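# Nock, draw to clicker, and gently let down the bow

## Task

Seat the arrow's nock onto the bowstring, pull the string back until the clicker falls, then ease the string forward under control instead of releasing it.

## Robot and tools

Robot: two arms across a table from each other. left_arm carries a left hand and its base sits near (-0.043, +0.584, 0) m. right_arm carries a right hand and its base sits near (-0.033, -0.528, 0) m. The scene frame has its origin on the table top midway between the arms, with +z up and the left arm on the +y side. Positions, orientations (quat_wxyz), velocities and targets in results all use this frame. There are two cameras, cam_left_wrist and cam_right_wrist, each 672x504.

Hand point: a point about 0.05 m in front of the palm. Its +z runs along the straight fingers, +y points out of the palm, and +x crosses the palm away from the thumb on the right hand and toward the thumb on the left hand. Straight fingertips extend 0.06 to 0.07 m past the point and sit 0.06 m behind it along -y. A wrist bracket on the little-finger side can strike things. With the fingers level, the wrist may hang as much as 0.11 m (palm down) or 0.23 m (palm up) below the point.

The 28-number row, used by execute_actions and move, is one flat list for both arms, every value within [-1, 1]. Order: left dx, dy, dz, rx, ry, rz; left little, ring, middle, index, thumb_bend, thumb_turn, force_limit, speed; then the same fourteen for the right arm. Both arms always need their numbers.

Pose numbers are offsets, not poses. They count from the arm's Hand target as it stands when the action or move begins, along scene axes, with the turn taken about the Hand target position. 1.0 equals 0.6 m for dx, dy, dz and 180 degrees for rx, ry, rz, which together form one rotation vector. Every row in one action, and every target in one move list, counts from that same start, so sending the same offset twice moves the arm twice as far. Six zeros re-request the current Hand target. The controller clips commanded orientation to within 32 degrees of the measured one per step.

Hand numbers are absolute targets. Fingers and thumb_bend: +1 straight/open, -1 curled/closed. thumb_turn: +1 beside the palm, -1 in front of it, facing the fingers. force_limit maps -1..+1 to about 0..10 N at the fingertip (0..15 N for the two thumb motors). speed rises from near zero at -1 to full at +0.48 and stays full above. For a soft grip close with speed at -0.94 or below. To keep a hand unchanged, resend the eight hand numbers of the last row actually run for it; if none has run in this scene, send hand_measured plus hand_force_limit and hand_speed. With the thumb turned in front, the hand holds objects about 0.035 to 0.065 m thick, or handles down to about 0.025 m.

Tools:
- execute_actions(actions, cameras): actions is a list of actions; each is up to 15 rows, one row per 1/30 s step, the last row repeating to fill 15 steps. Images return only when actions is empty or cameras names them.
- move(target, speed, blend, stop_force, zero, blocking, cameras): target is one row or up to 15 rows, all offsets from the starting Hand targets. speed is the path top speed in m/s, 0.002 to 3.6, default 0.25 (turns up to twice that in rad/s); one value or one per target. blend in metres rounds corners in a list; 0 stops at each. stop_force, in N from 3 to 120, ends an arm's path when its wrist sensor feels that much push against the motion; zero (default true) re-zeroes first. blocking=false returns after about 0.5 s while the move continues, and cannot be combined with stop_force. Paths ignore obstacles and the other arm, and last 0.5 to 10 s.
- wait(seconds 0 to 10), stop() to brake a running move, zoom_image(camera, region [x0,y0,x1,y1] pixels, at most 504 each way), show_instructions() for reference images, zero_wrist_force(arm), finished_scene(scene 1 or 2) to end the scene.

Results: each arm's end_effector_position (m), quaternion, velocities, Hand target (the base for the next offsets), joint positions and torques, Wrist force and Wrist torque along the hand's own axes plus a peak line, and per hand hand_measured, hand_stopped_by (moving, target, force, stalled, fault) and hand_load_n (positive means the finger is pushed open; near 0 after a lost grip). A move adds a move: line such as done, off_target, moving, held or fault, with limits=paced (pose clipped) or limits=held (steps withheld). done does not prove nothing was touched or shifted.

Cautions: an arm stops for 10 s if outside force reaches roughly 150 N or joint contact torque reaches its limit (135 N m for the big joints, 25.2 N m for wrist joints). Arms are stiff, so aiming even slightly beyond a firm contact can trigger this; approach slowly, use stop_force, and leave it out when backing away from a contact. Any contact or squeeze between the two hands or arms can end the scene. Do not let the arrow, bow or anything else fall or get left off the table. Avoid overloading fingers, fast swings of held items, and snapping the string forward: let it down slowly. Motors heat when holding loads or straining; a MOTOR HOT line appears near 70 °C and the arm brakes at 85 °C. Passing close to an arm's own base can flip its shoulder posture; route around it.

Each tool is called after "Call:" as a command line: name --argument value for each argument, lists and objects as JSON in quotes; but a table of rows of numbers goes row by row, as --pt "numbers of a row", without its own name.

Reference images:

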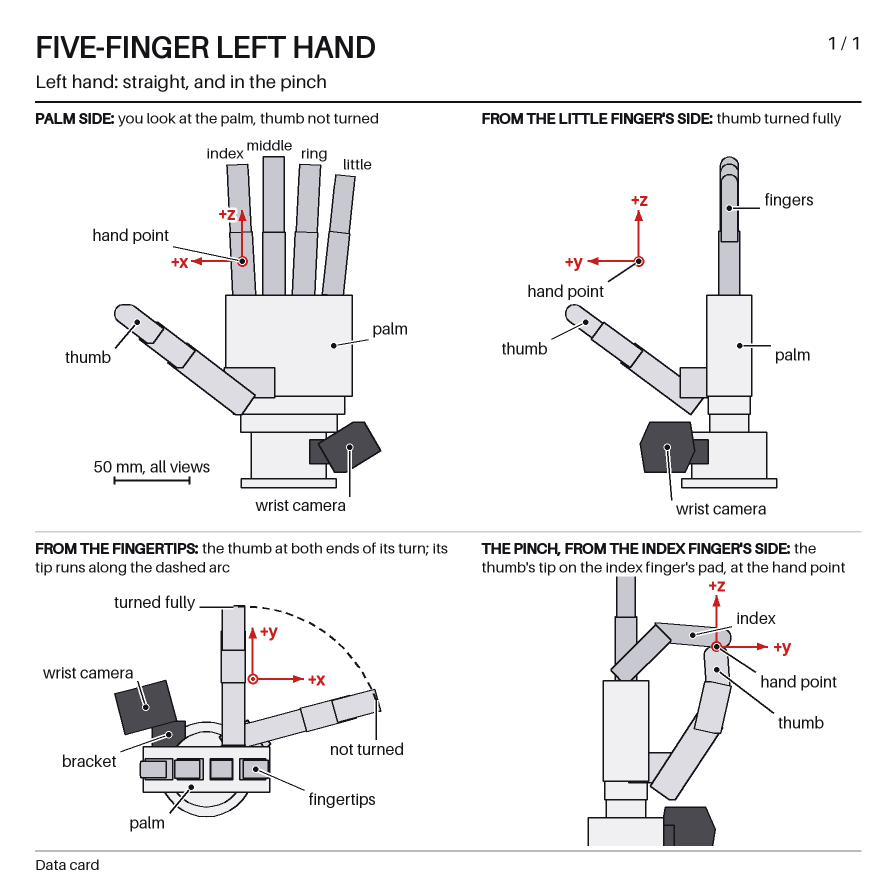

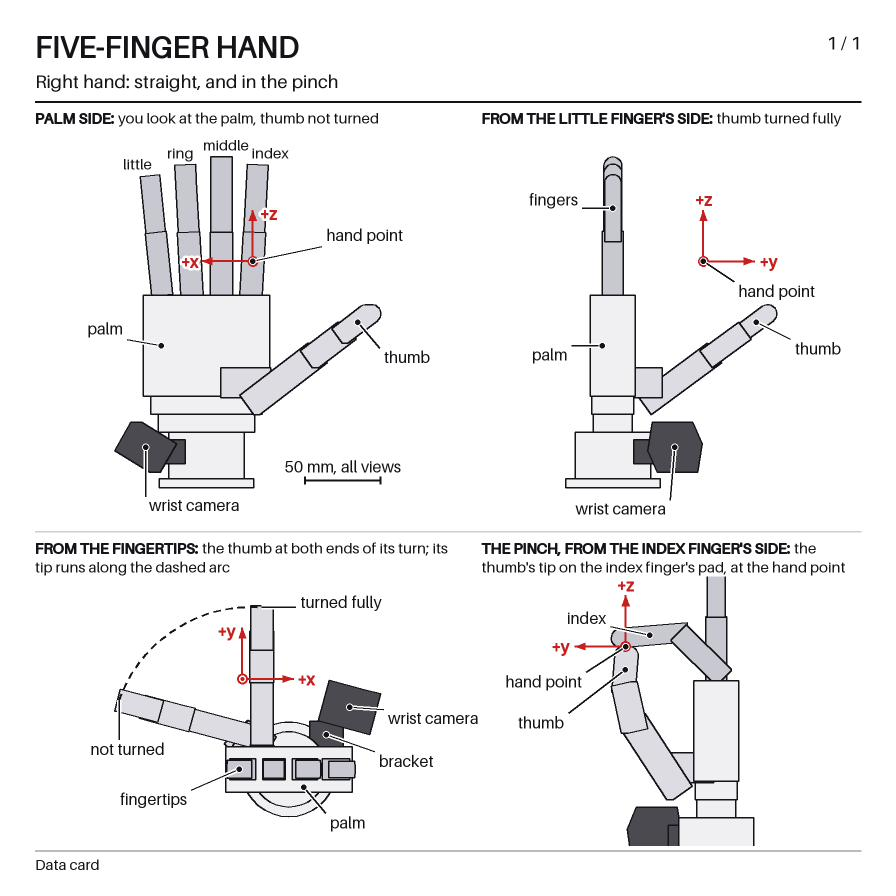

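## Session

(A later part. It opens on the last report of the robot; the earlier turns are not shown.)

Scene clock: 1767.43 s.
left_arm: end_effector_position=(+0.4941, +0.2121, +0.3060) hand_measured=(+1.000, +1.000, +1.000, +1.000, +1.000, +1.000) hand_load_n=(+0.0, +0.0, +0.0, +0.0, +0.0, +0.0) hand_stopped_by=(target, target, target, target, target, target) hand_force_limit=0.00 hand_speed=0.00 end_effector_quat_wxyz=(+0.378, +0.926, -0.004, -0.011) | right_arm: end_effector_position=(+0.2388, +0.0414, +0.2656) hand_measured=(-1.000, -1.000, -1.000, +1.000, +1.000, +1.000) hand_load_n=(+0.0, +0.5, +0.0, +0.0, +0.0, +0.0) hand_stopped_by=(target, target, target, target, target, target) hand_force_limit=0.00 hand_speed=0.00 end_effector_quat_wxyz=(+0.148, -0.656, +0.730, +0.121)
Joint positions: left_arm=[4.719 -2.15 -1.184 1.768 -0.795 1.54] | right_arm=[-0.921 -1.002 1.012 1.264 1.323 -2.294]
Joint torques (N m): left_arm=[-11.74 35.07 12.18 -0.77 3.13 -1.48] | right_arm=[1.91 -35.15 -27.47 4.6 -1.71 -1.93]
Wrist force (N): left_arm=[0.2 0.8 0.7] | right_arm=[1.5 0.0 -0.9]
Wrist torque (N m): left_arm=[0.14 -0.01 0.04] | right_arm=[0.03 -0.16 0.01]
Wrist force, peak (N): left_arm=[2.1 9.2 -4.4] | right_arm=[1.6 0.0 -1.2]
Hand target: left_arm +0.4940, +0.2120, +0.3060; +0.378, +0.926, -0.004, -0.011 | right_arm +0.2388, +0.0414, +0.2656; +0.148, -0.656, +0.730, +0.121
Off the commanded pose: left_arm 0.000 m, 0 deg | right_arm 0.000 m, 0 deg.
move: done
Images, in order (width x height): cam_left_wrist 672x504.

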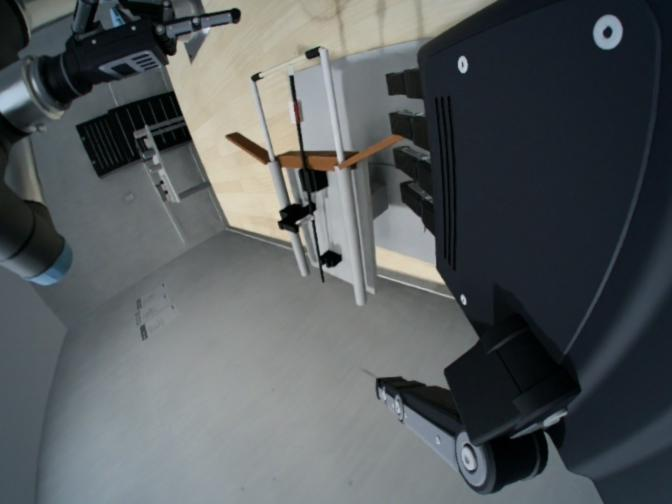

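Call:
zoom_image --camera "cam_left_wrist" --region '[270, 160, 350, 240]'

Call:
zoom_image --camera "cam_left_wrist" --region '[300, 235, 360, 295]'

Scaled by 6.300 from the camera's 672x504 image, which has a finer 960x720 frame.

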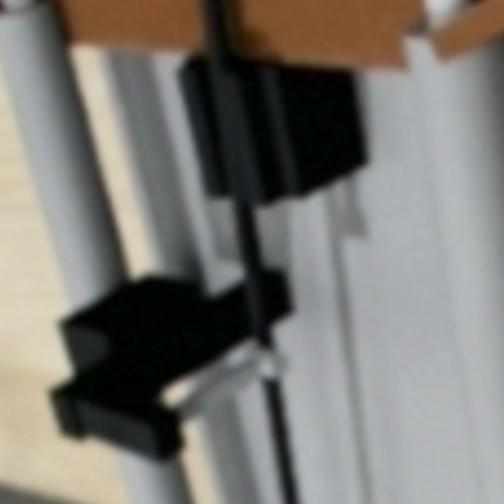

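Scaled by 8.400 from the camera's 672x504 image, which has a finer 960x720 frame.

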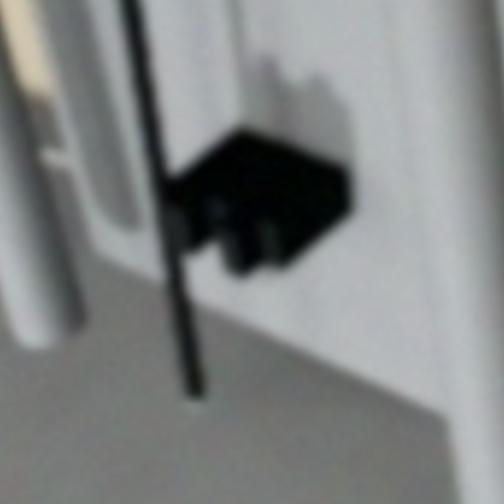

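Call:
move --pt "-0.295 0.085 0.02 0 0 0 1 1 1 1 1 1 0 0 0.138 0.013 0 0 0 0 -1 -1 -1 1 1 1 0 0" --pt "-0.295 0.075 -0.0103 0 0 0 1 1 1 1 1 1 0 0 0.138 0.013 -0.03 0 0 0 -1 -1 -1 1 1 1 0 0" --speed 0.12 --cameras '["cam_left_wrist"]'

Call:
zoom_image --camera "cam_left_wrist" --region '[265, 185, 345, 265]'

Call:
zoom_image --camera "cam_left_wrist" --region '[275, 255, 365, 345]'

Scene clock: 1815.40 s.
left_arm: end_effector_position=(+0.3169, +0.2569, +0.2999) hand_measured=(+1.000, +1.000, +1.000, +1.000, +1.000, +1.000) hand_load_n=(+0.0, +0.0, +0.0, +0.0, +0.0, +0.0) hand_stopped_by=(target, target, target, target, target, target) hand_force_limit=0.00 hand_speed=0.00 end_effector_quat_wxyz=(+0.378, +0.926, -0.004, -0.011) | right_arm: end_effector_position=(+0.3215, +0.0492, +0.2477) hand_measured=(-1.000, -1.000, -1.000, +1.000, +1.000, +1.000) hand_load_n=(+0.0, +0.0, +0.0, +0.0, +0.0, +0.0) hand_stopped_by=(target, target, target, target, target, target) hand_force_limit=0.00 hand_speed=0.00 end_effector_quat_wxyz=(+0.148, -0.656, +0.730, +0.121)
Joint positions: left_arm=[4.833 -1.726 -1.826 1.874 -0.8 1.7] | right_arm=[-1.002 -0.821 0.763 1.353 1.3 -2.374]
Joint torques (N m): left_arm=[12.51 21.99 17.11 -1.04 0.89 1.13] | right_arm=[-2.35 -45.05 -12.29 2.13 -1.3 1.38]
Wrist force (N): left_arm=[-0.3 0.6 1.0] | right_arm=[1.3 0.1 -0.5]
Wrist torque (N m): left_arm=[0.07 0.08 0.00] | right_arm=[0.10 -0.12 0.07]
Wrist force, peak (N): left_arm=[0.9 1.2 1.5] | right_arm=[1.6 0.5 -1.2]
Hand target: left_arm +0.3170, +0.2570, +0.2998; +0.378, +0.926, -0.004, -0.011 | right_arm +0.3216, +0.0492, +0.2476; +0.148, -0.656, +0.730, +0.121
Off the commanded pose: left_arm 0.000 m, 0 deg | right_arm 0.000 m, 0 deg.
move: done
Images, in order (width x height): cam_left_wrist 672x504.

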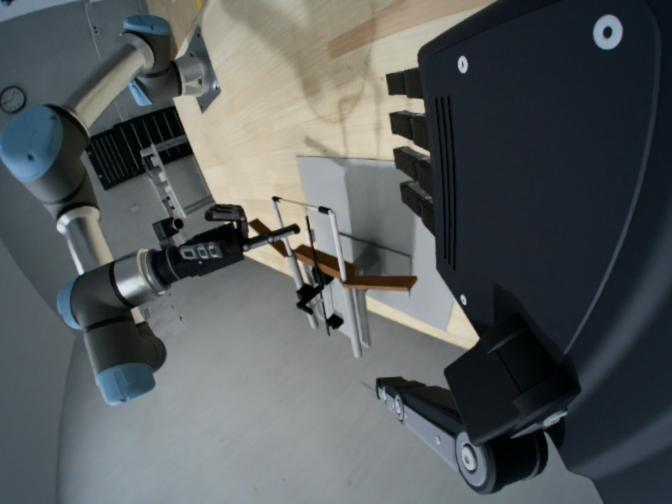

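Scaled by 6.300 from the camera's 672x504 image, which has a finer 960x720 frame.

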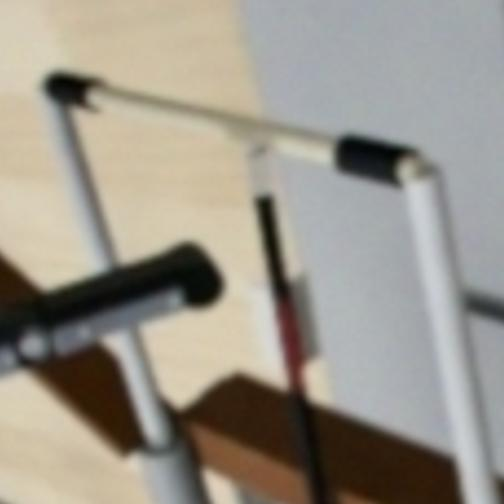

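Scaled by 5.600 from the camera's 672x504 image, which has a finer 960x720 frame.

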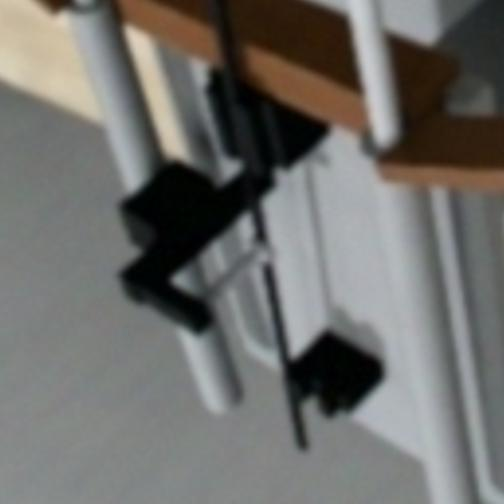

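Call:
move --pt "0 0 0 0 0 0 1 1 1 1 1 1 0 0 0 0.009 0 0 0 0 -1 -1 -1 1 1 1 0 0" --pt "0 0 0 0 0 0 1 1 1 1 1 1 0 0 0 0.009 -0.027 0 0 0 -1 -1 -1 1 1 1 0 0" --speed '[0.05,0.03]' --stop_force 4 --cameras '["cam_left_wrist"]'

Call:
zoom_image --camera "cam_left_wrist" --region '[265, 185, 345, 265]'

Call:
zoom_image --camera "cam_left_wrist" --region '[275, 255, 365, 345]'

Scene clock: 1833.37 s.
left_arm: end_effector_position=(+0.3170, +0.2570, +0.2998) hand_measured=(+1.000, +1.000, +1.000, +1.000, +1.000, +1.000) hand_load_n=(+0.0, +0.0, +0.0, +0.0, +0.0, +0.0) hand_stopped_by=(target, target, target, target, target, target) hand_force_limit=0.00 hand_speed=0.00 end_effector_quat_wxyz=(+0.378, +0.926, -0.004, -0.011) | right_arm: end_effector_position=(+0.3216, +0.0546, +0.2314) hand_measured=(-1.000, -1.000, -1.000, +1.000, +1.000, +1.000) hand_load_n=(-0.5, +0.0, +0.5, +0.0, +0.0, +0.0) hand_stopped_by=(target, target, target, target, target, target) hand_force_limit=0.00 hand_speed=0.00 end_effector_quat_wxyz=(+0.148, -0.656, +0.730, +0.121)
Joint positions: left_arm=[4.833 -1.726 -1.826 1.874 -0.801 1.699] | right_arm=[-0.995 -0.81 0.784 1.319 1.302 -2.367]
Joint torques (N m): left_arm=[12.43 17.23 14.23 -1.28 -1.38 -0.28] | right_arm=[-5.95 -52.66 -28.27 4.71 -0.93 0.37]
Wrist force (N): left_arm=[0.1 0.6 0.8] | right_arm=[1.2 0.5 -0.7]
Wrist torque (N m): left_arm=[0.07 0.03 0.02] | right_arm=[0.14 -0.10 0.03]
Wrist force, peak (N): left_arm=[0.1 0.9 1.1] | right_arm=[1.9 0.0 -0.8]
Hand target: left_arm +0.3170, +0.2570, +0.2998; +0.378, +0.926, -0.004, -0.011 | right_arm +0.3216, +0.0546, +0.2314; +0.148, -0.656, +0.730, +0.121
Off the commanded pose: left_arm 0.000 m, 0 deg | right_arm 0.000 m, 0 deg.
move: done
Images, in order (width x height): cam_left_wrist 672x504.

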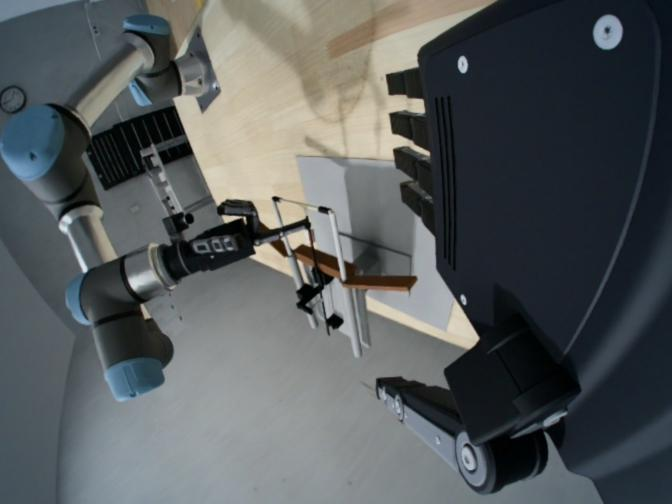

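Scaled by 6.300 from the camera's 672x504 image, which has a finer 960x720 frame.

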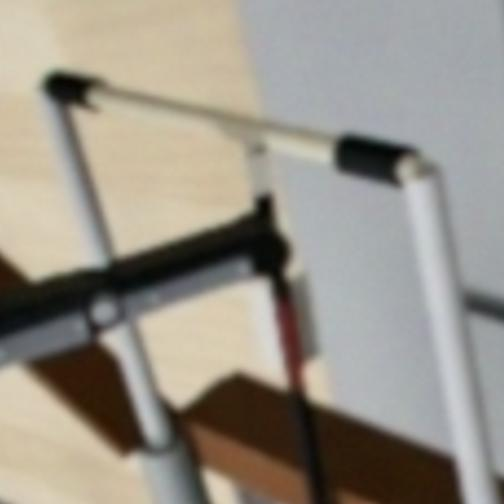

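Scaled by 5.600 from the camera's 672x504 image, which has a finer 960x720 frame.

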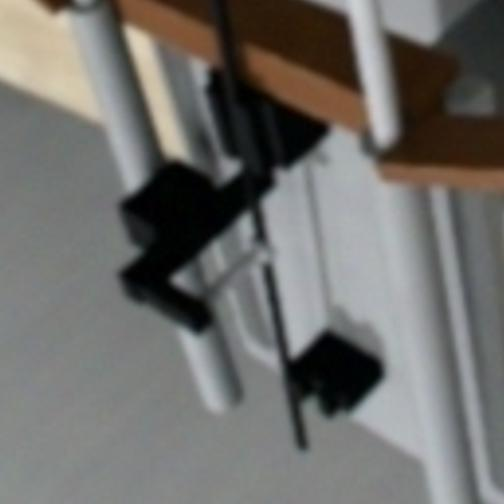

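Call:
execute_actions --actions '[]' --cameras '["all"]'

Call:
zoom_image --camera "cam_left_wrist" --region '[265, 185, 345, 265]'

Call:
zoom_image --camera "cam_left_wrist" --region '[275, 255, 365, 345]'

Scene clock: 1874.43 s.
left_arm: end_effector_position=(+0.3170, +0.2570, +0.2998) hand_measured=(+1.000, +1.000, +1.000, +1.000, +1.000, +1.000) hand_load_n=(+0.0, +0.0, +0.0, -0.5, +0.0, +0.0) hand_stopped_by=(target, target, target, target, target, target) hand_force_limit=0.00 hand_speed=0.00 end_effector_quat_wxyz=(+0.378, +0.926, -0.004, -0.011) | right_arm: end_effector_position=(+0.3216, +0.0546, +0.2314) hand_measured=(-1.000, -1.000, -1.000, +1.000, +1.000, +1.000) hand_load_n=(+0.0, +0.0, +0.0, +0.0, +0.0, +0.0) hand_stopped_by=(target, target, target, target, target, target) hand_force_limit=0.00 hand_speed=0.00 end_effector_quat_wxyz=(+0.148, -0.656, +0.730, +0.121)
Joint positions: left_arm=[4.833 -1.726 -1.826 1.874 -0.801 1.699] | right_arm=[-0.995 -0.81 0.784 1.319 1.302 -2.367]
Joint velocities: within noise
Joint torques (N m): left_arm=[12.51 18.23 13.36 -1.65 -0.9 0.62] | right_arm=[-5.75 -46.01 -28.57 4.59 -0.64 0.38]
Motor temperatures (°C): left_arm=[33 29 35 41 37 40] | right_arm=[28 32 33 31 41 40]
Wrist force (N): left_arm=[0.2 0.4 0.7] | right_arm=[1.4 0.5 -0.7]
Wrist torque (N m): left_arm=[0.05 0.00 0.03] | right_arm=[0.14 -0.13 0.05]
Wrist force, peak (N): left_arm=[0.3 0.3 1.4] | right_arm=[1.7 0.6 -0.8]
Hand target: left_arm +0.3170, +0.2570, +0.2998; +0.378, +0.926, -0.004, -0.011 | right_arm +0.3216, +0.0546, +0.2314; +0.148, -0.656, +0.730, +0.121
Off the commanded pose: left_arm 0.000 m, 0 deg | right_arm 0.000 m, 0 deg.

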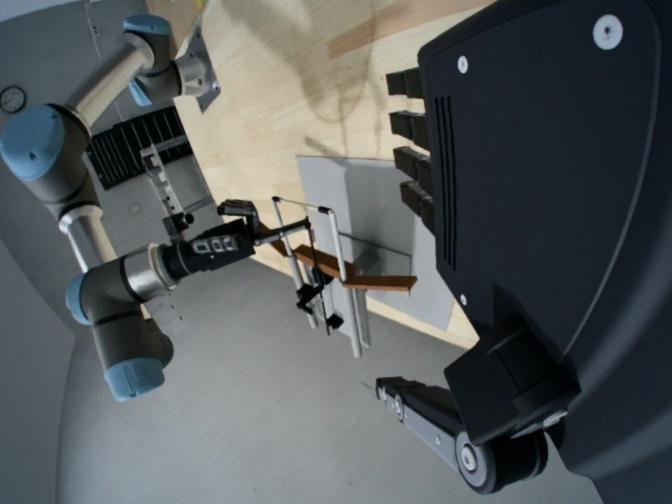

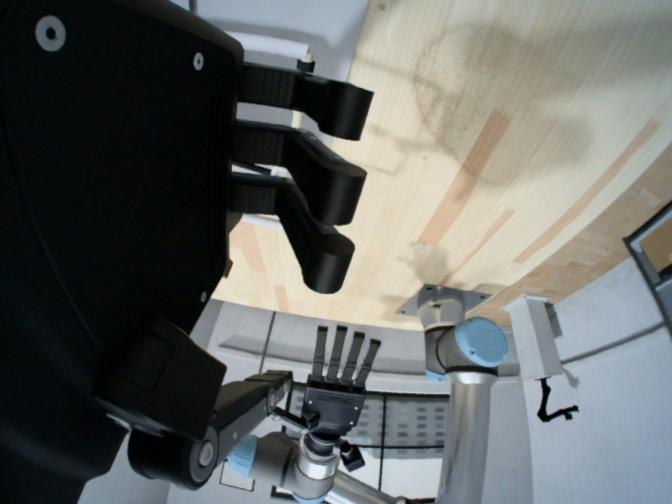

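Scaled by 6.300 from the camera's 672x504 image, which has a finer 960x720 frame.

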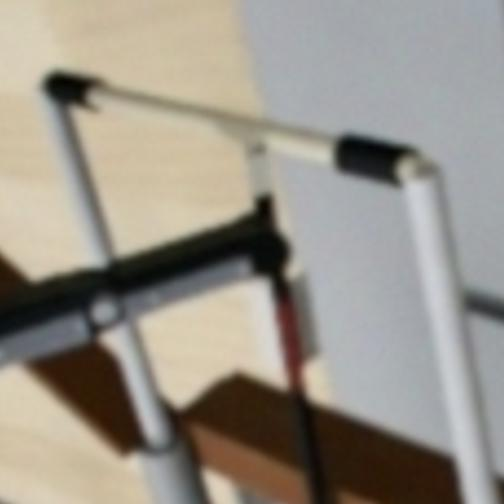

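Scaled by 5.600 from the camera's 672x504 image, which has a finer 960x720 frame.

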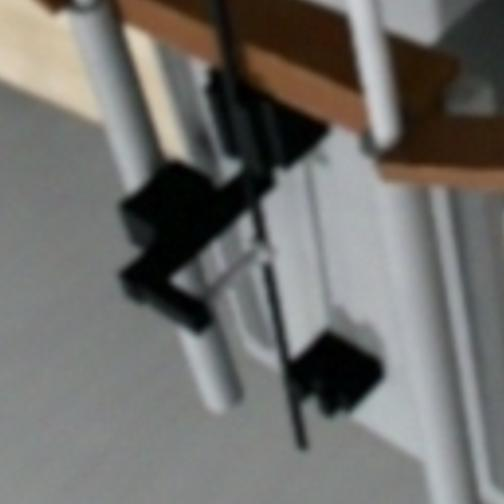

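Call:
move --target '[0,0,0,0,0,0,1,1,1,1,1,1,0,0, 0.0323,-0.0081,0,0,0,0,-1,-1,-1,1,1,1,0,0]' --speed 0.02 --stop_force 5 --cameras '["cam_left_wrist"]'

Call:
zoom_image --camera "cam_left_wrist" --region '[265, 185, 345, 265]'

Call:
zoom_image --camera "cam_left_wrist" --region '[275, 255, 365, 345]'

Scene clock: 1893.17 s.
left_arm: end_effector_position=(+0.3170, +0.2570, +0.2998) hand_measured=(+1.000, +1.000, +1.000, +1.000, +1.000, +1.000) hand_load_n=(+0.0, +0.0, +0.0, +0.0, +0.0, +0.0) hand_stopped_by=(target, target, target, target, target, target) hand_force_limit=0.00 hand_speed=0.00 end_effector_quat_wxyz=(+0.378, +0.926, -0.004, -0.011) | right_arm: end_effector_position=(+0.3409, +0.0497, +0.2314) hand_measured=(-1.000, -1.000, -1.000, +1.000, +1.000, +1.000) hand_load_n=(+0.0, +0.5, +0.0, +0.0, +0.0, +0.0) hand_stopped_by=(target, target, target, target, target, target) hand_force_limit=0.00 hand_speed=0.00 end_effector_quat_wxyz=(+0.148, -0.656, +0.730, +0.121)
Joint positions: left_arm=[4.833 -1.726 -1.826 1.874 -0.801 1.699] | right_arm=[-1.02 -0.776 0.727 1.349 1.295 -2.392]
Joint torques (N m): left_arm=[10.73 17.9 13.98 -2.63 -0.93 1.72] | right_arm=[6.29 -59.24 -11.62 -0.64 0.99 1.38]
Wrist force (N): left_arm=[0.4 0.4 0.8] | right_arm=[1.3 -0.3 -0.6]
Wrist torque (N m): left_arm=[0.05 -0.02 0.04] | right_arm=[0.03 -0.12 0.07]
Wrist force, peak (N): left_arm=[0.0 0.9 1.2] | right_arm=[1.7 0.3 -0.9]
Hand target: left_arm +0.3170, +0.2570, +0.2998; +0.378, +0.926, -0.004, -0.011 | right_arm +0.3409, +0.0497, +0.2314; +0.148, -0.656, +0.730, +0.121
Off the commanded pose: left_arm 0.000 m, 0 deg | right_arm 0.000 m, 0 deg.
move: done
Images, in order (width x height): cam_left_wrist 672x504.

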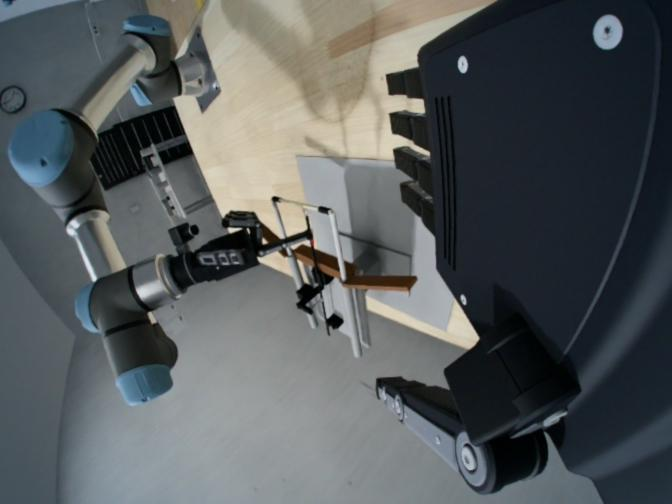

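Scaled by 6.300 from the camera's 672x504 image, which has a finer 960x720 frame.

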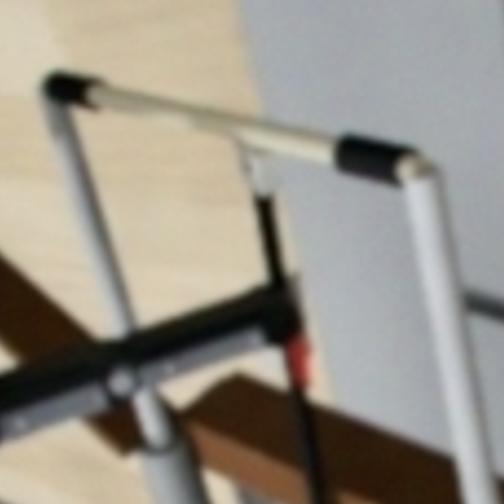

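Scaled by 5.600 from the camera's 672x504 image, which has a finer 960x720 frame.

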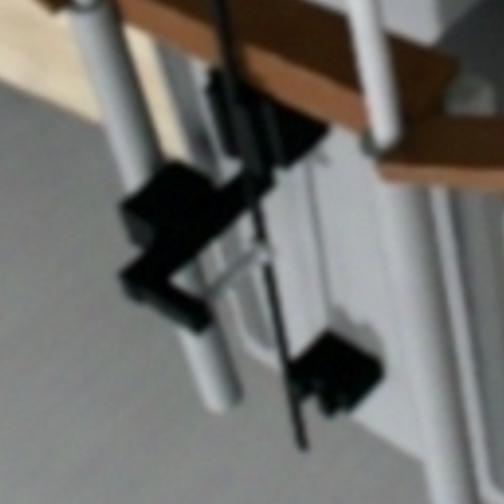

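Call:
move --pt "0 0 0 0 0 0 1 1 1 1 1 1 0 0 -0.0262 0.0032 0.003 0 0 0 -1 -1 -1 1 1 1 0 0" --pt "0 0 0 0 0 0 1 1 1 1 1 1 0 0 -0.0262 0.0032 -0.03 0 0 0 -1 -1 -1 1 1 1 0 0" --speed '[0.03,0.006]' --stop_force 3 --cameras '["cam_left_wrist"]'

Call:
zoom_image --camera "cam_left_wrist" --region '[265, 185, 345, 265]'

Call:
zoom_image --camera "cam_left_wrist" --region '[275, 255, 365, 345]'

Scene clock: 1911.37 s.
left_arm: end_effector_position=(+0.3170, +0.2570, +0.2998) hand_measured=(+1.000, +1.000, +1.000, +1.000, +1.000, +1.000) hand_load_n=(+0.0, +0.0, +0.0, +0.0, +0.0, +0.0) hand_stopped_by=(target, target, target, target, target, target) hand_force_limit=0.00 hand_speed=0.00 end_effector_quat_wxyz=(+0.378, +0.926, -0.004, -0.011) | right_arm: end_effector_position=(+0.3252, +0.0516, +0.2133) hand_measured=(-1.000, -1.000, -1.000, +1.000, +1.000, +1.000) hand_load_n=(+0.0, +0.0, +0.0, +0.0, +0.0, +0.0) hand_stopped_by=(target, target, target, target, target, target) hand_force_limit=0.00 hand_speed=0.00 end_effector_quat_wxyz=(+0.148, -0.656, +0.730, +0.121)
Joint positions: left_arm=[4.833 -1.726 -1.826 1.874 -0.801 1.699] | right_arm=[-1.002 -0.809 0.829 1.275 1.3 -2.375]
Joint torques (N m): left_arm=[11.82 17.86 13.17 -3.62 -0.74 1.6] | right_arm=[-6.62 -42.71 -27.59 4.29 -0.98 -1.83]
Wrist force (N): left_arm=[0.0 0.5 0.9] | right_arm=[1.6 0.5 -0.7]
Wrist torque (N m): left_arm=[0.06 0.05 0.01] | right_arm=[0.11 -0.18 -0.03]
Wrist force, peak (N): left_arm=[-0.2 0.9 1.0] | right_arm=[1.7 0.4 -0.7]
Hand target: left_arm +0.3170, +0.2570, +0.2998; +0.378, +0.926, -0.004, -0.011 | right_arm +0.3252, +0.0516, +0.2134; +0.148, -0.656, +0.730, +0.121
Off the commanded pose: left_arm 0.000 m, 0 deg | right_arm 0.000 m, 0 deg.
move: done
Images, in order (width x height): cam_left_wrist 672x504.

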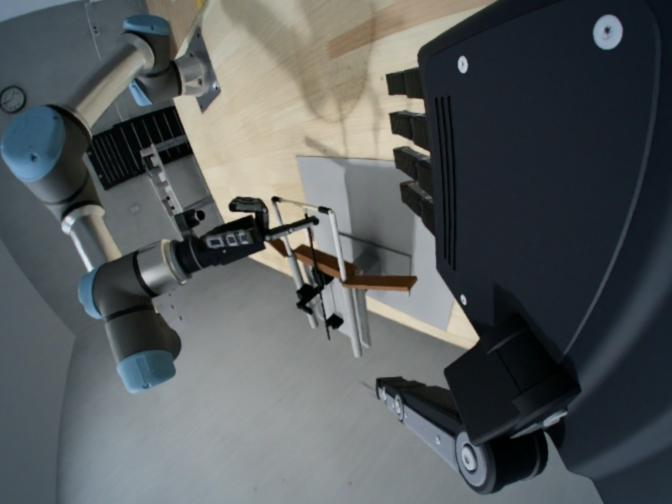

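Scaled by 6.300 from the camera's 672x504 image, which has a finer 960x720 frame.

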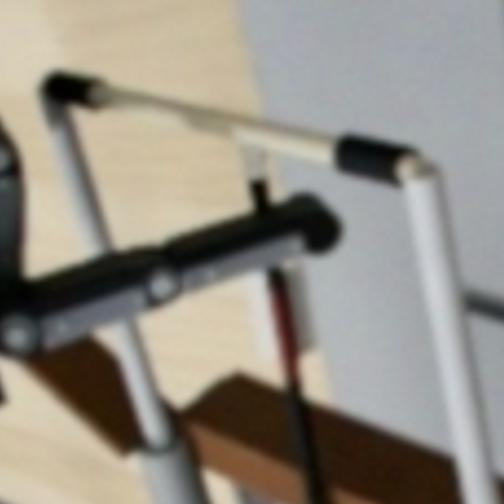

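Scaled by 5.600 from the camera's 672x504 image, which has a finer 960x720 frame.

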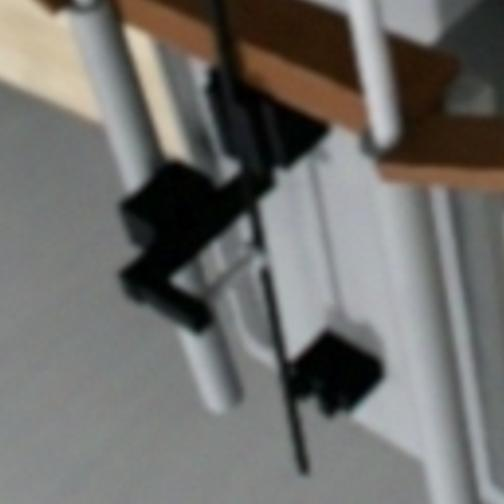

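Call:
zoom_image --camera "cam_left_wrist" --region '[310, 300, 355, 345]'

Call:
zoom_image --camera "cam_left_wrist" --region '[290, 195, 335, 240]'

Scaled by 11.200 from the camera's 672x504 image, which has a finer 960x720 frame.

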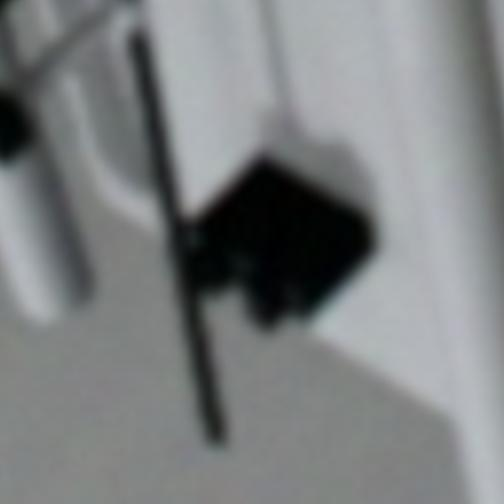

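Scaled by 11.200 from the camera's 672x504 image, which has a finer 960x720 frame.

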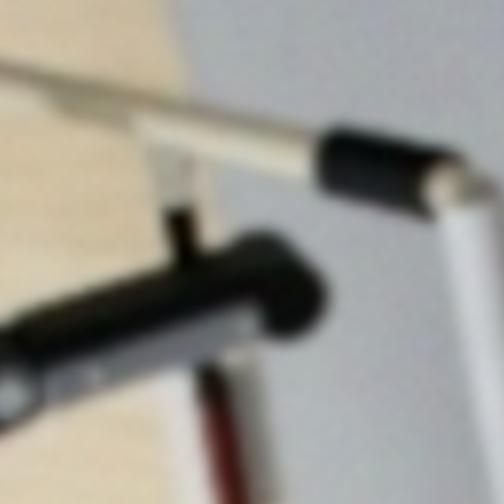

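Call:
move --target '[0,0,0,0,0,0,1,1,1,1,1,1,0,0, 0,-0.0133,0,0,0,0,-1,-1,-1,1,1,1,0,0]' --speed 0.01 --stop_force 3 --cameras '["cam_left_wrist"]'

Call:
zoom_image --camera "cam_left_wrist" --region '[310, 300, 355, 345]'

Call:
zoom_image --camera "cam_left_wrist" --region '[290, 195, 335, 240]'

Call:
zoom_image --camera "cam_left_wrist" --region '[290, 260, 335, 305]'

Scene clock: 1939.10 s.
left_arm: end_effector_position=(+0.3170, +0.2570, +0.2998) hand_measured=(+1.000, +1.000, +1.000, +1.000, +1.000, +1.000) hand_load_n=(+0.0, +0.0, +0.0, +0.0, +0.0, +0.0) hand_stopped_by=(target, target, target, target, target, target) hand_force_limit=0.00 hand_speed=0.00 end_effector_quat_wxyz=(+0.378, +0.926, -0.004, -0.011) | right_arm: end_effector_position=(+0.3252, +0.0440, +0.2134) hand_measured=(-1.000, -1.000, -1.000, +1.000, +1.000, +1.000) hand_load_n=(+0.0, +0.5, +0.0, +0.0, +0.0, +0.0) hand_stopped_by=(target, target, target, target, target, target) hand_force_limit=0.00 hand_speed=0.00 end_effector_quat_wxyz=(+0.148, -0.656, +0.730, +0.121)
Joint positions: left_arm=[4.833 -1.726 -1.826 1.874 -0.801 1.699] | right_arm=[-1.013 -0.827 0.861 1.264 1.297 -2.385]
Joint torques (N m): left_arm=[12.09 18.2 13.14 -3.65 -0.31 1.67] | right_arm=[6.41 -40.53 -28.26 5.06 1.49 1.32]
Wrist force (N): left_arm=[0.1 0.7 0.7] | right_arm=[0.5 0.1 -0.8]
Wrist torque (N m): left_arm=[0.10 0.01 0.01] | right_arm=[0.13 -0.20 0.00]
Wrist force, peak (N): left_arm=[0.1 1.0 1.0] | right_arm=[-3.5 0.5 1.3]
Hand target: left_arm +0.3170, +0.2570, +0.2998; +0.378, +0.926, -0.004, -0.011 | right_arm +0.3252, +0.0440, +0.2134; +0.148, -0.656, +0.730, +0.121
Off the commanded pose: left_arm 0.000 m, 0 deg | right_arm 0.000 m, 0 deg.
move: contact (right_arm)
Images, in order (width x height): cam_left_wrist 672x504.

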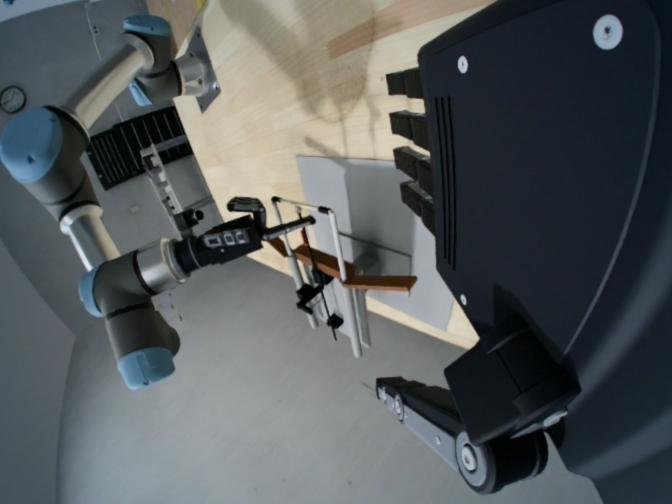

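Scaled by 11.200 from the camera's 672x504 image, which has a finer 960x720 frame.

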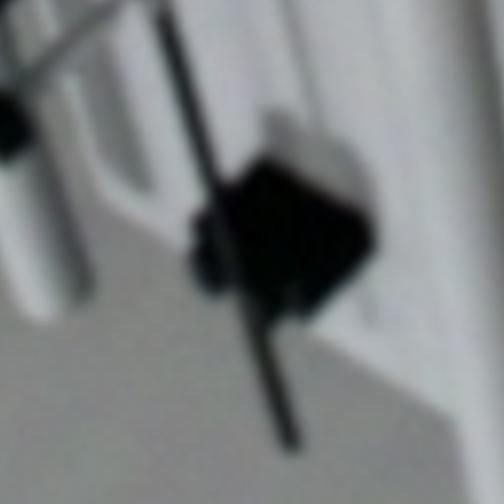

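Scaled by 11.200 from the camera's 672x504 image, which has a finer 960x720 frame.

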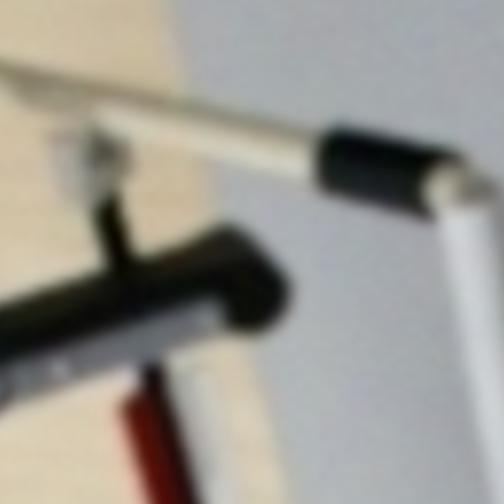

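Scaled by 11.200 from the camera's 672x504 image, which has a finer 960x720 frame.

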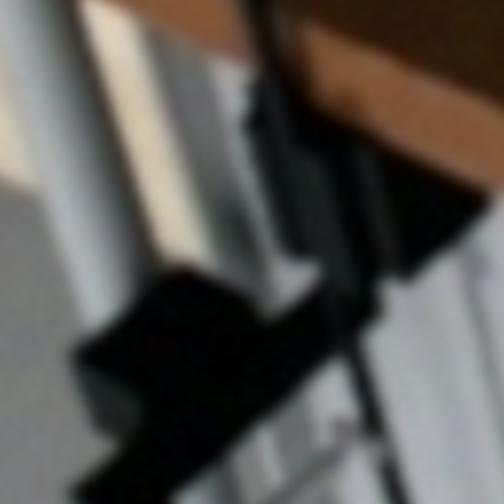

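Call:
move --target '[0,0,0,0,0,0,1,1,1,1,1,1,0,0, 0,0,0.03,0,0,0,-1,-1,-1,1,1,1,0,0]' --speed 0.008 --cameras '["cam_left_wrist"]'

Call:
zoom_image --camera "cam_left_wrist" --region '[310, 300, 355, 345]'

Call:
zoom_image --camera "cam_left_wrist" --region '[290, 195, 335, 240]'

Call:
zoom_image --camera "cam_left_wrist" --region '[290, 260, 335, 305]'

Scene clock: 1951.43 s.
left_arm: end_effector_position=(+0.3170, +0.2570, +0.2998) hand_measured=(+1.000, +1.000, +1.000, +1.000, +1.000, +1.000) hand_load_n=(+0.0, +0.0, +0.0, +0.0, +0.0, +0.0) hand_stopped_by=(target, target, target, target, target, target) hand_force_limit=0.00 hand_speed=0.00 end_effector_quat_wxyz=(+0.378, +0.926, -0.004, -0.011) | right_arm: end_effector_position=(+0.3252, +0.0440, +0.2315) hand_measured=(-1.000, -1.000, -1.000, +1.000, +1.000, +1.000) hand_load_n=(+0.0, +0.0, +0.0, +0.0, +0.0, +0.0) hand_stopped_by=(target, target, target, target, target, target) hand_force_limit=0.00 hand_speed=0.00 end_effector_quat_wxyz=(+0.148, -0.656, +0.730, +0.121)
Joint positions: left_arm=[4.833 -1.726 -1.826 1.874 -0.801 1.699] | right_arm=[-1.013 -0.828 0.816 1.309 1.297 -2.385]
Joint torques (N m): left_arm=[11.72 16.38 14.89 -3.71 -0.25 1.8] | right_arm=[3.98 -45.26 -17.25 2.8 -0.61 1.27]
Wrist force (N): left_arm=[0.1 0.5 1.0] | right_arm=[1.6 0.2 -0.5]
Wrist torque (N m): left_arm=[0.05 0.03 0.01] | right_arm=[0.10 -0.19 0.09]
Wrist force, peak (N): left_arm=[-0.1 0.8 1.2] | right_arm=[1.7 0.4 -0.8]
Hand target: left_arm +0.3170, +0.2570, +0.2998; +0.378, +0.926, -0.004, -0.011 | right_arm +0.3252, +0.0440, +0.2314; +0.148, -0.656, +0.730, +0.121
Off the commanded pose: left_arm 0.000 m, 0 deg | right_arm 0.000 m, 0 deg.
move: done
Images, in order (width x height): cam_left_wrist 672x504.

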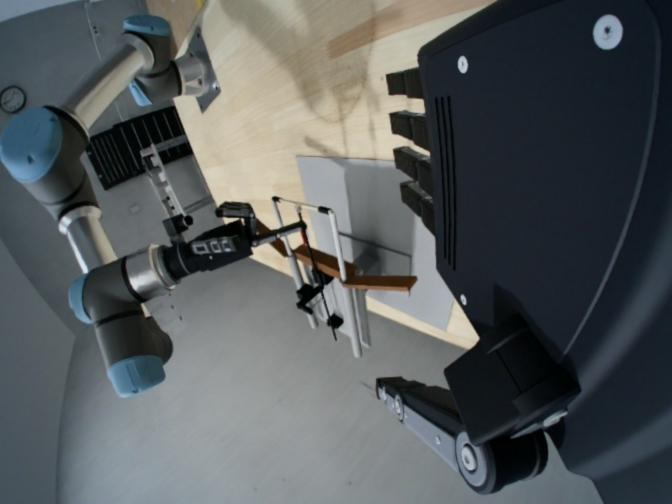

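Scaled by 11.200 from the camera's 672x504 image, which has a finer 960x720 frame.

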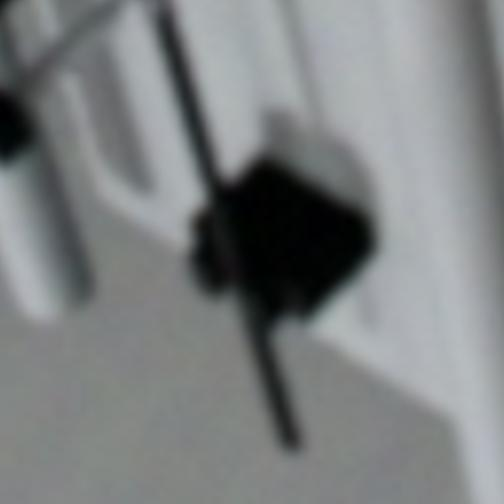

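Scaled by 11.200 from the camera's 672x504 image, which has a finer 960x720 frame.

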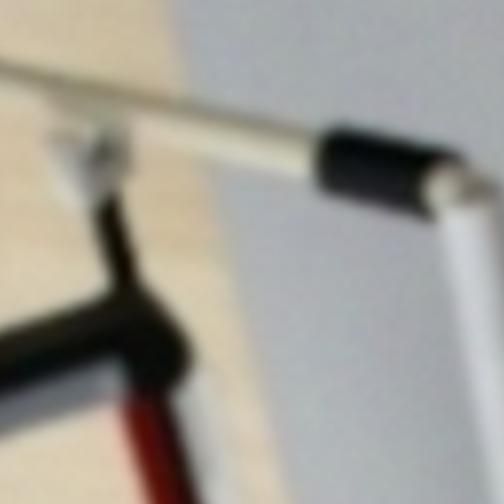

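Scaled by 11.200 from the camera's 672x504 image, which has a finer 960x720 frame.

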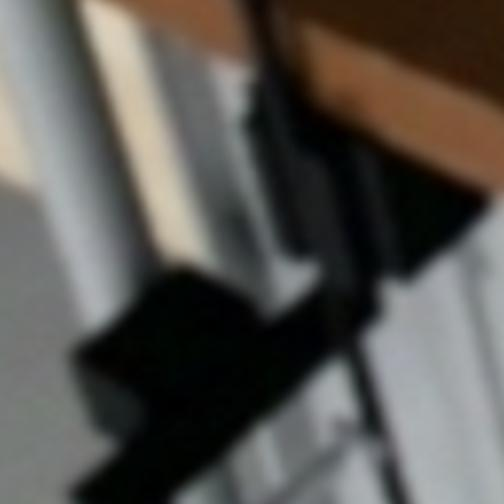

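Call:
move --target '[-0.1615,-0.245,-0.116,0.25,0,0,1,1,1,1,1,1,0,0, 0,0,0.03,0,0,0,-1,-1,-1,1,1,1,0,0]' --speed 0.15 --cameras '["cam_left_wrist"]'

Call:
zoom_image --camera "cam_left_wrist" --region '[300, 340, 350, 390]'

Call:
zoom_image --camera "cam_left_wrist" --region '[300, 385, 400, 485]'

Scene clock: 1965.57 s.
left_arm: end_effector_position=(+0.2201, +0.1100, +0.2302) hand_measured=(+1.000, +1.000, +1.000, +1.000, +1.000, +1.000) hand_load_n=(+0.0, +0.0, +0.0, +0.0, +0.0, +0.0) hand_stopped_by=(target, target, target, target, target, target) hand_force_limit=0.00 hand_speed=0.00 end_effector_quat_wxyz=(-0.005, +1.000, +0.000, -0.012) | right_arm: end_effector_position=(+0.3252, +0.0440, +0.2494) hand_measured=(-1.000, -1.000, -1.000, +1.000, +1.000, +1.000) hand_load_n=(+0.0, +0.0, +0.0, +0.0, +0.0, +0.0) hand_stopped_by=(target, target, target, target, target, target) hand_force_limit=0.00 hand_speed=0.00 end_effector_quat_wxyz=(+0.148, -0.656, +0.730, +0.121)
Joint positions: left_arm=[3.989 -1.994 -1.329 1.729 -1.561 0.802] | right_arm=[-1.013 -0.825 0.767 1.357 1.297 -2.385]
Joint torques (N m): left_arm=[-2.07 29.11 21.63 -2.49 1.15 -0.21] | right_arm=[1.67 -41.19 -11.98 0.49 -0.86 -0.58]
Wrist force (N): left_arm=[0.3 0.3 0.5] | right_arm=[1.3 0.1 -0.8]
Wrist torque (N m): left_arm=[0.03 -0.01 -0.02] | right_arm=[0.12 -0.15 0.07]
Wrist force, peak (N): left_arm=[-0.1 0.8 1.1] | right_arm=[1.9 0.3 -0.7]
Hand target: left_arm +0.2201, +0.1100, +0.2302; -0.005, +1.000, +0.000, -0.012 | right_arm +0.3252, +0.0440, +0.2494; +0.148, -0.656, +0.730, +0.121
Off the commanded pose: left_arm 0.000 m, 0 deg | right_arm 0.000 m, 0 deg.
move: done
Images, in order (width x height): cam_left_wrist 672x504.

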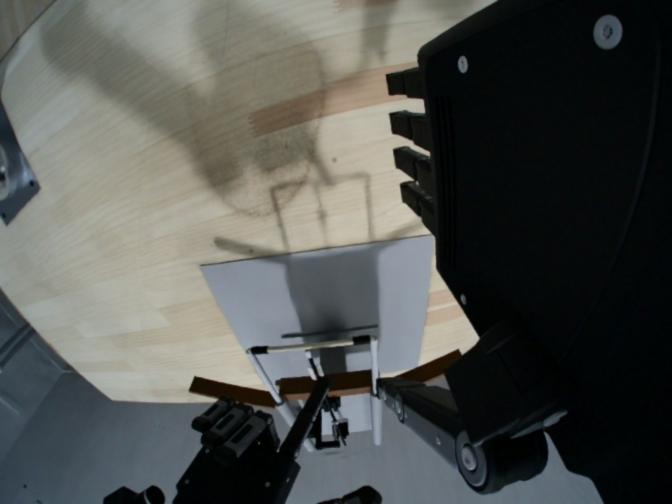

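Scaled by 10.080 from the camera's 672x504 image, which has a finer 960x720 frame.

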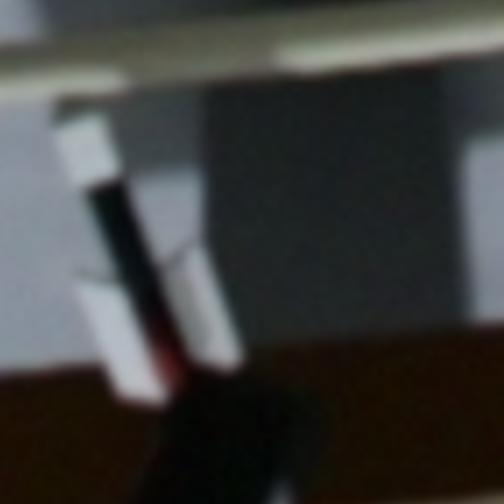

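Scaled by 5.040 from the camera's 672x504 image, which has a finer 960x720 frame.

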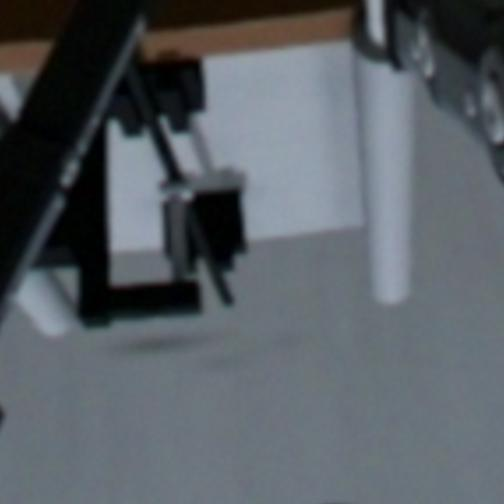

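Call:
move --target '[0,0,0,0,0,0,1,1,1,1,1,1,0,0, 0.04,-0.1,0.05,0,0,0,-1,-1,-1,1,1,1,0,0]' --speed 0.15 --cameras '["cam_left_wrist"]'

Call:
zoom_image --camera "cam_left_wrist" --region '[300, 340, 350, 390]'

Call:
zoom_image --camera "cam_left_wrist" --region '[300, 385, 400, 485]'

Scene clock: 1974.70 s.
left_arm: end_effector_position=(+0.2201, +0.1100, +0.2302) hand_measured=(+1.000, +1.000, +1.000, +1.000, +1.000, +1.000) hand_load_n=(+0.0, +0.0, +0.0, +0.0, +0.0, +0.0) hand_stopped_by=(target, target, target, target, target, target) hand_force_limit=0.00 hand_speed=0.00 end_effector_quat_wxyz=(-0.005, +1.000, +0.000, -0.012) | right_arm: end_effector_position=(+0.3491, -0.0159, +0.2794) hand_measured=(-1.000, -1.000, -1.000, +1.000, +1.000, +1.000) hand_load_n=(+0.0, +0.0, +0.0, +0.0, +0.0, +0.0) hand_stopped_by=(target, target, target, target, target, target) hand_force_limit=0.00 hand_speed=0.00 end_effector_quat_wxyz=(+0.148, -0.656, +0.730, +0.121)
Joint positions: left_arm=[3.988 -1.994 -1.329 1.729 -1.561 0.802] | right_arm=[-1.124 -0.903 0.83 1.403 1.269 -2.497]
Joint torques (N m): left_arm=[-10.97 30.09 22.4 -3.76 -1.8 -1.23] | right_arm=[-3.69 -43.68 -28.48 -0.31 1.63 -0.6]
Wrist force (N): left_arm=[-0.1 0.1 0.3] | right_arm=[1.4 0.2 -1.1]
Wrist torque (N m): left_arm=[0.00 0.04 -0.03] | right_arm=[0.09 -0.15 -0.03]
Wrist force, peak (N): left_arm=[-0.5 0.3 0.4] | right_arm=[2.0 -0.1 -2.0]
Hand target: left_arm +0.2201, +0.1100, +0.2302; -0.005, +1.000, +0.000, -0.012 | right_arm +0.3492, -0.0160, +0.2794; +0.148, -0.656, +0.730, +0.121
Off the commanded pose: left_arm 0.000 m, 0 deg | right_arm 0.000 m, 0 deg.
move: done
Images, in order (width x height): cam_left_wrist 672x504.

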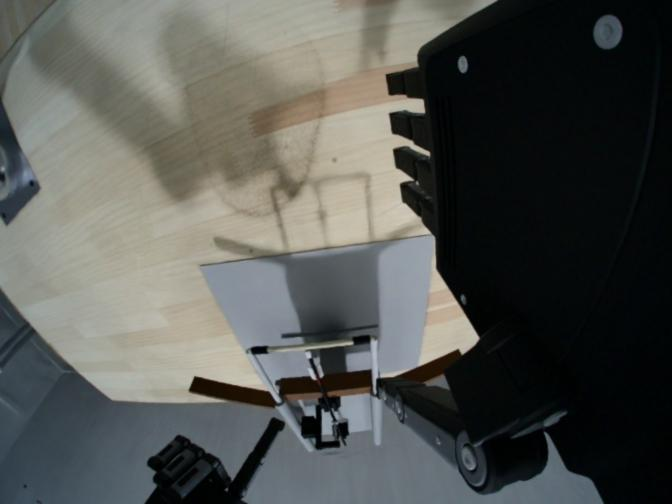

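Scaled by 10.080 from the camera's 672x504 image, which has a finer 960x720 frame.

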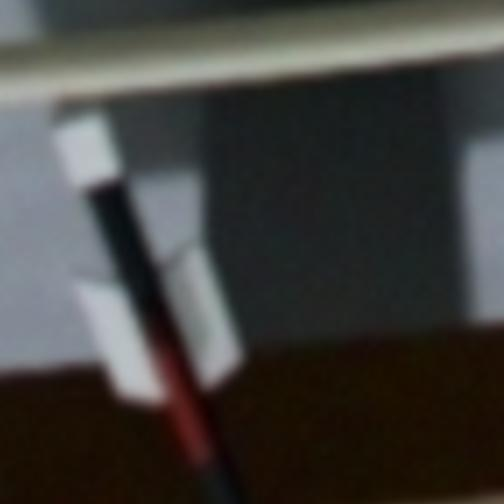

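Scaled by 5.040 from the camera's 672x504 image, which has a finer 960x720 frame.

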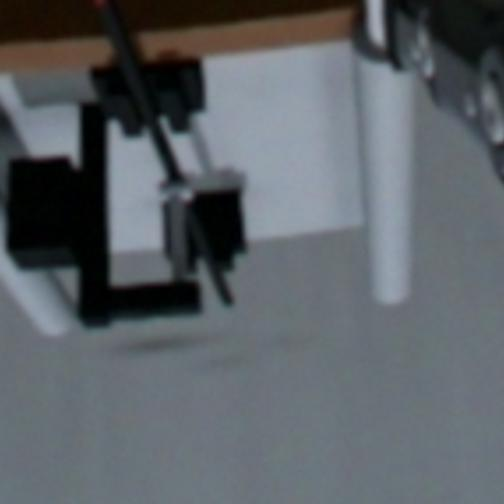

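Call:
zoom_image --camera "cam_left_wrist" --region '[303, 348, 328, 388]'

Scaled by 12.600 from the camera's 672x504 image, which has a finer 960x720 frame.

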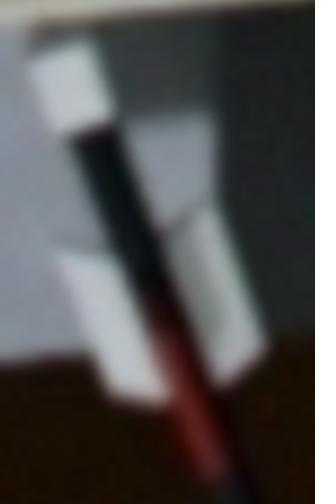

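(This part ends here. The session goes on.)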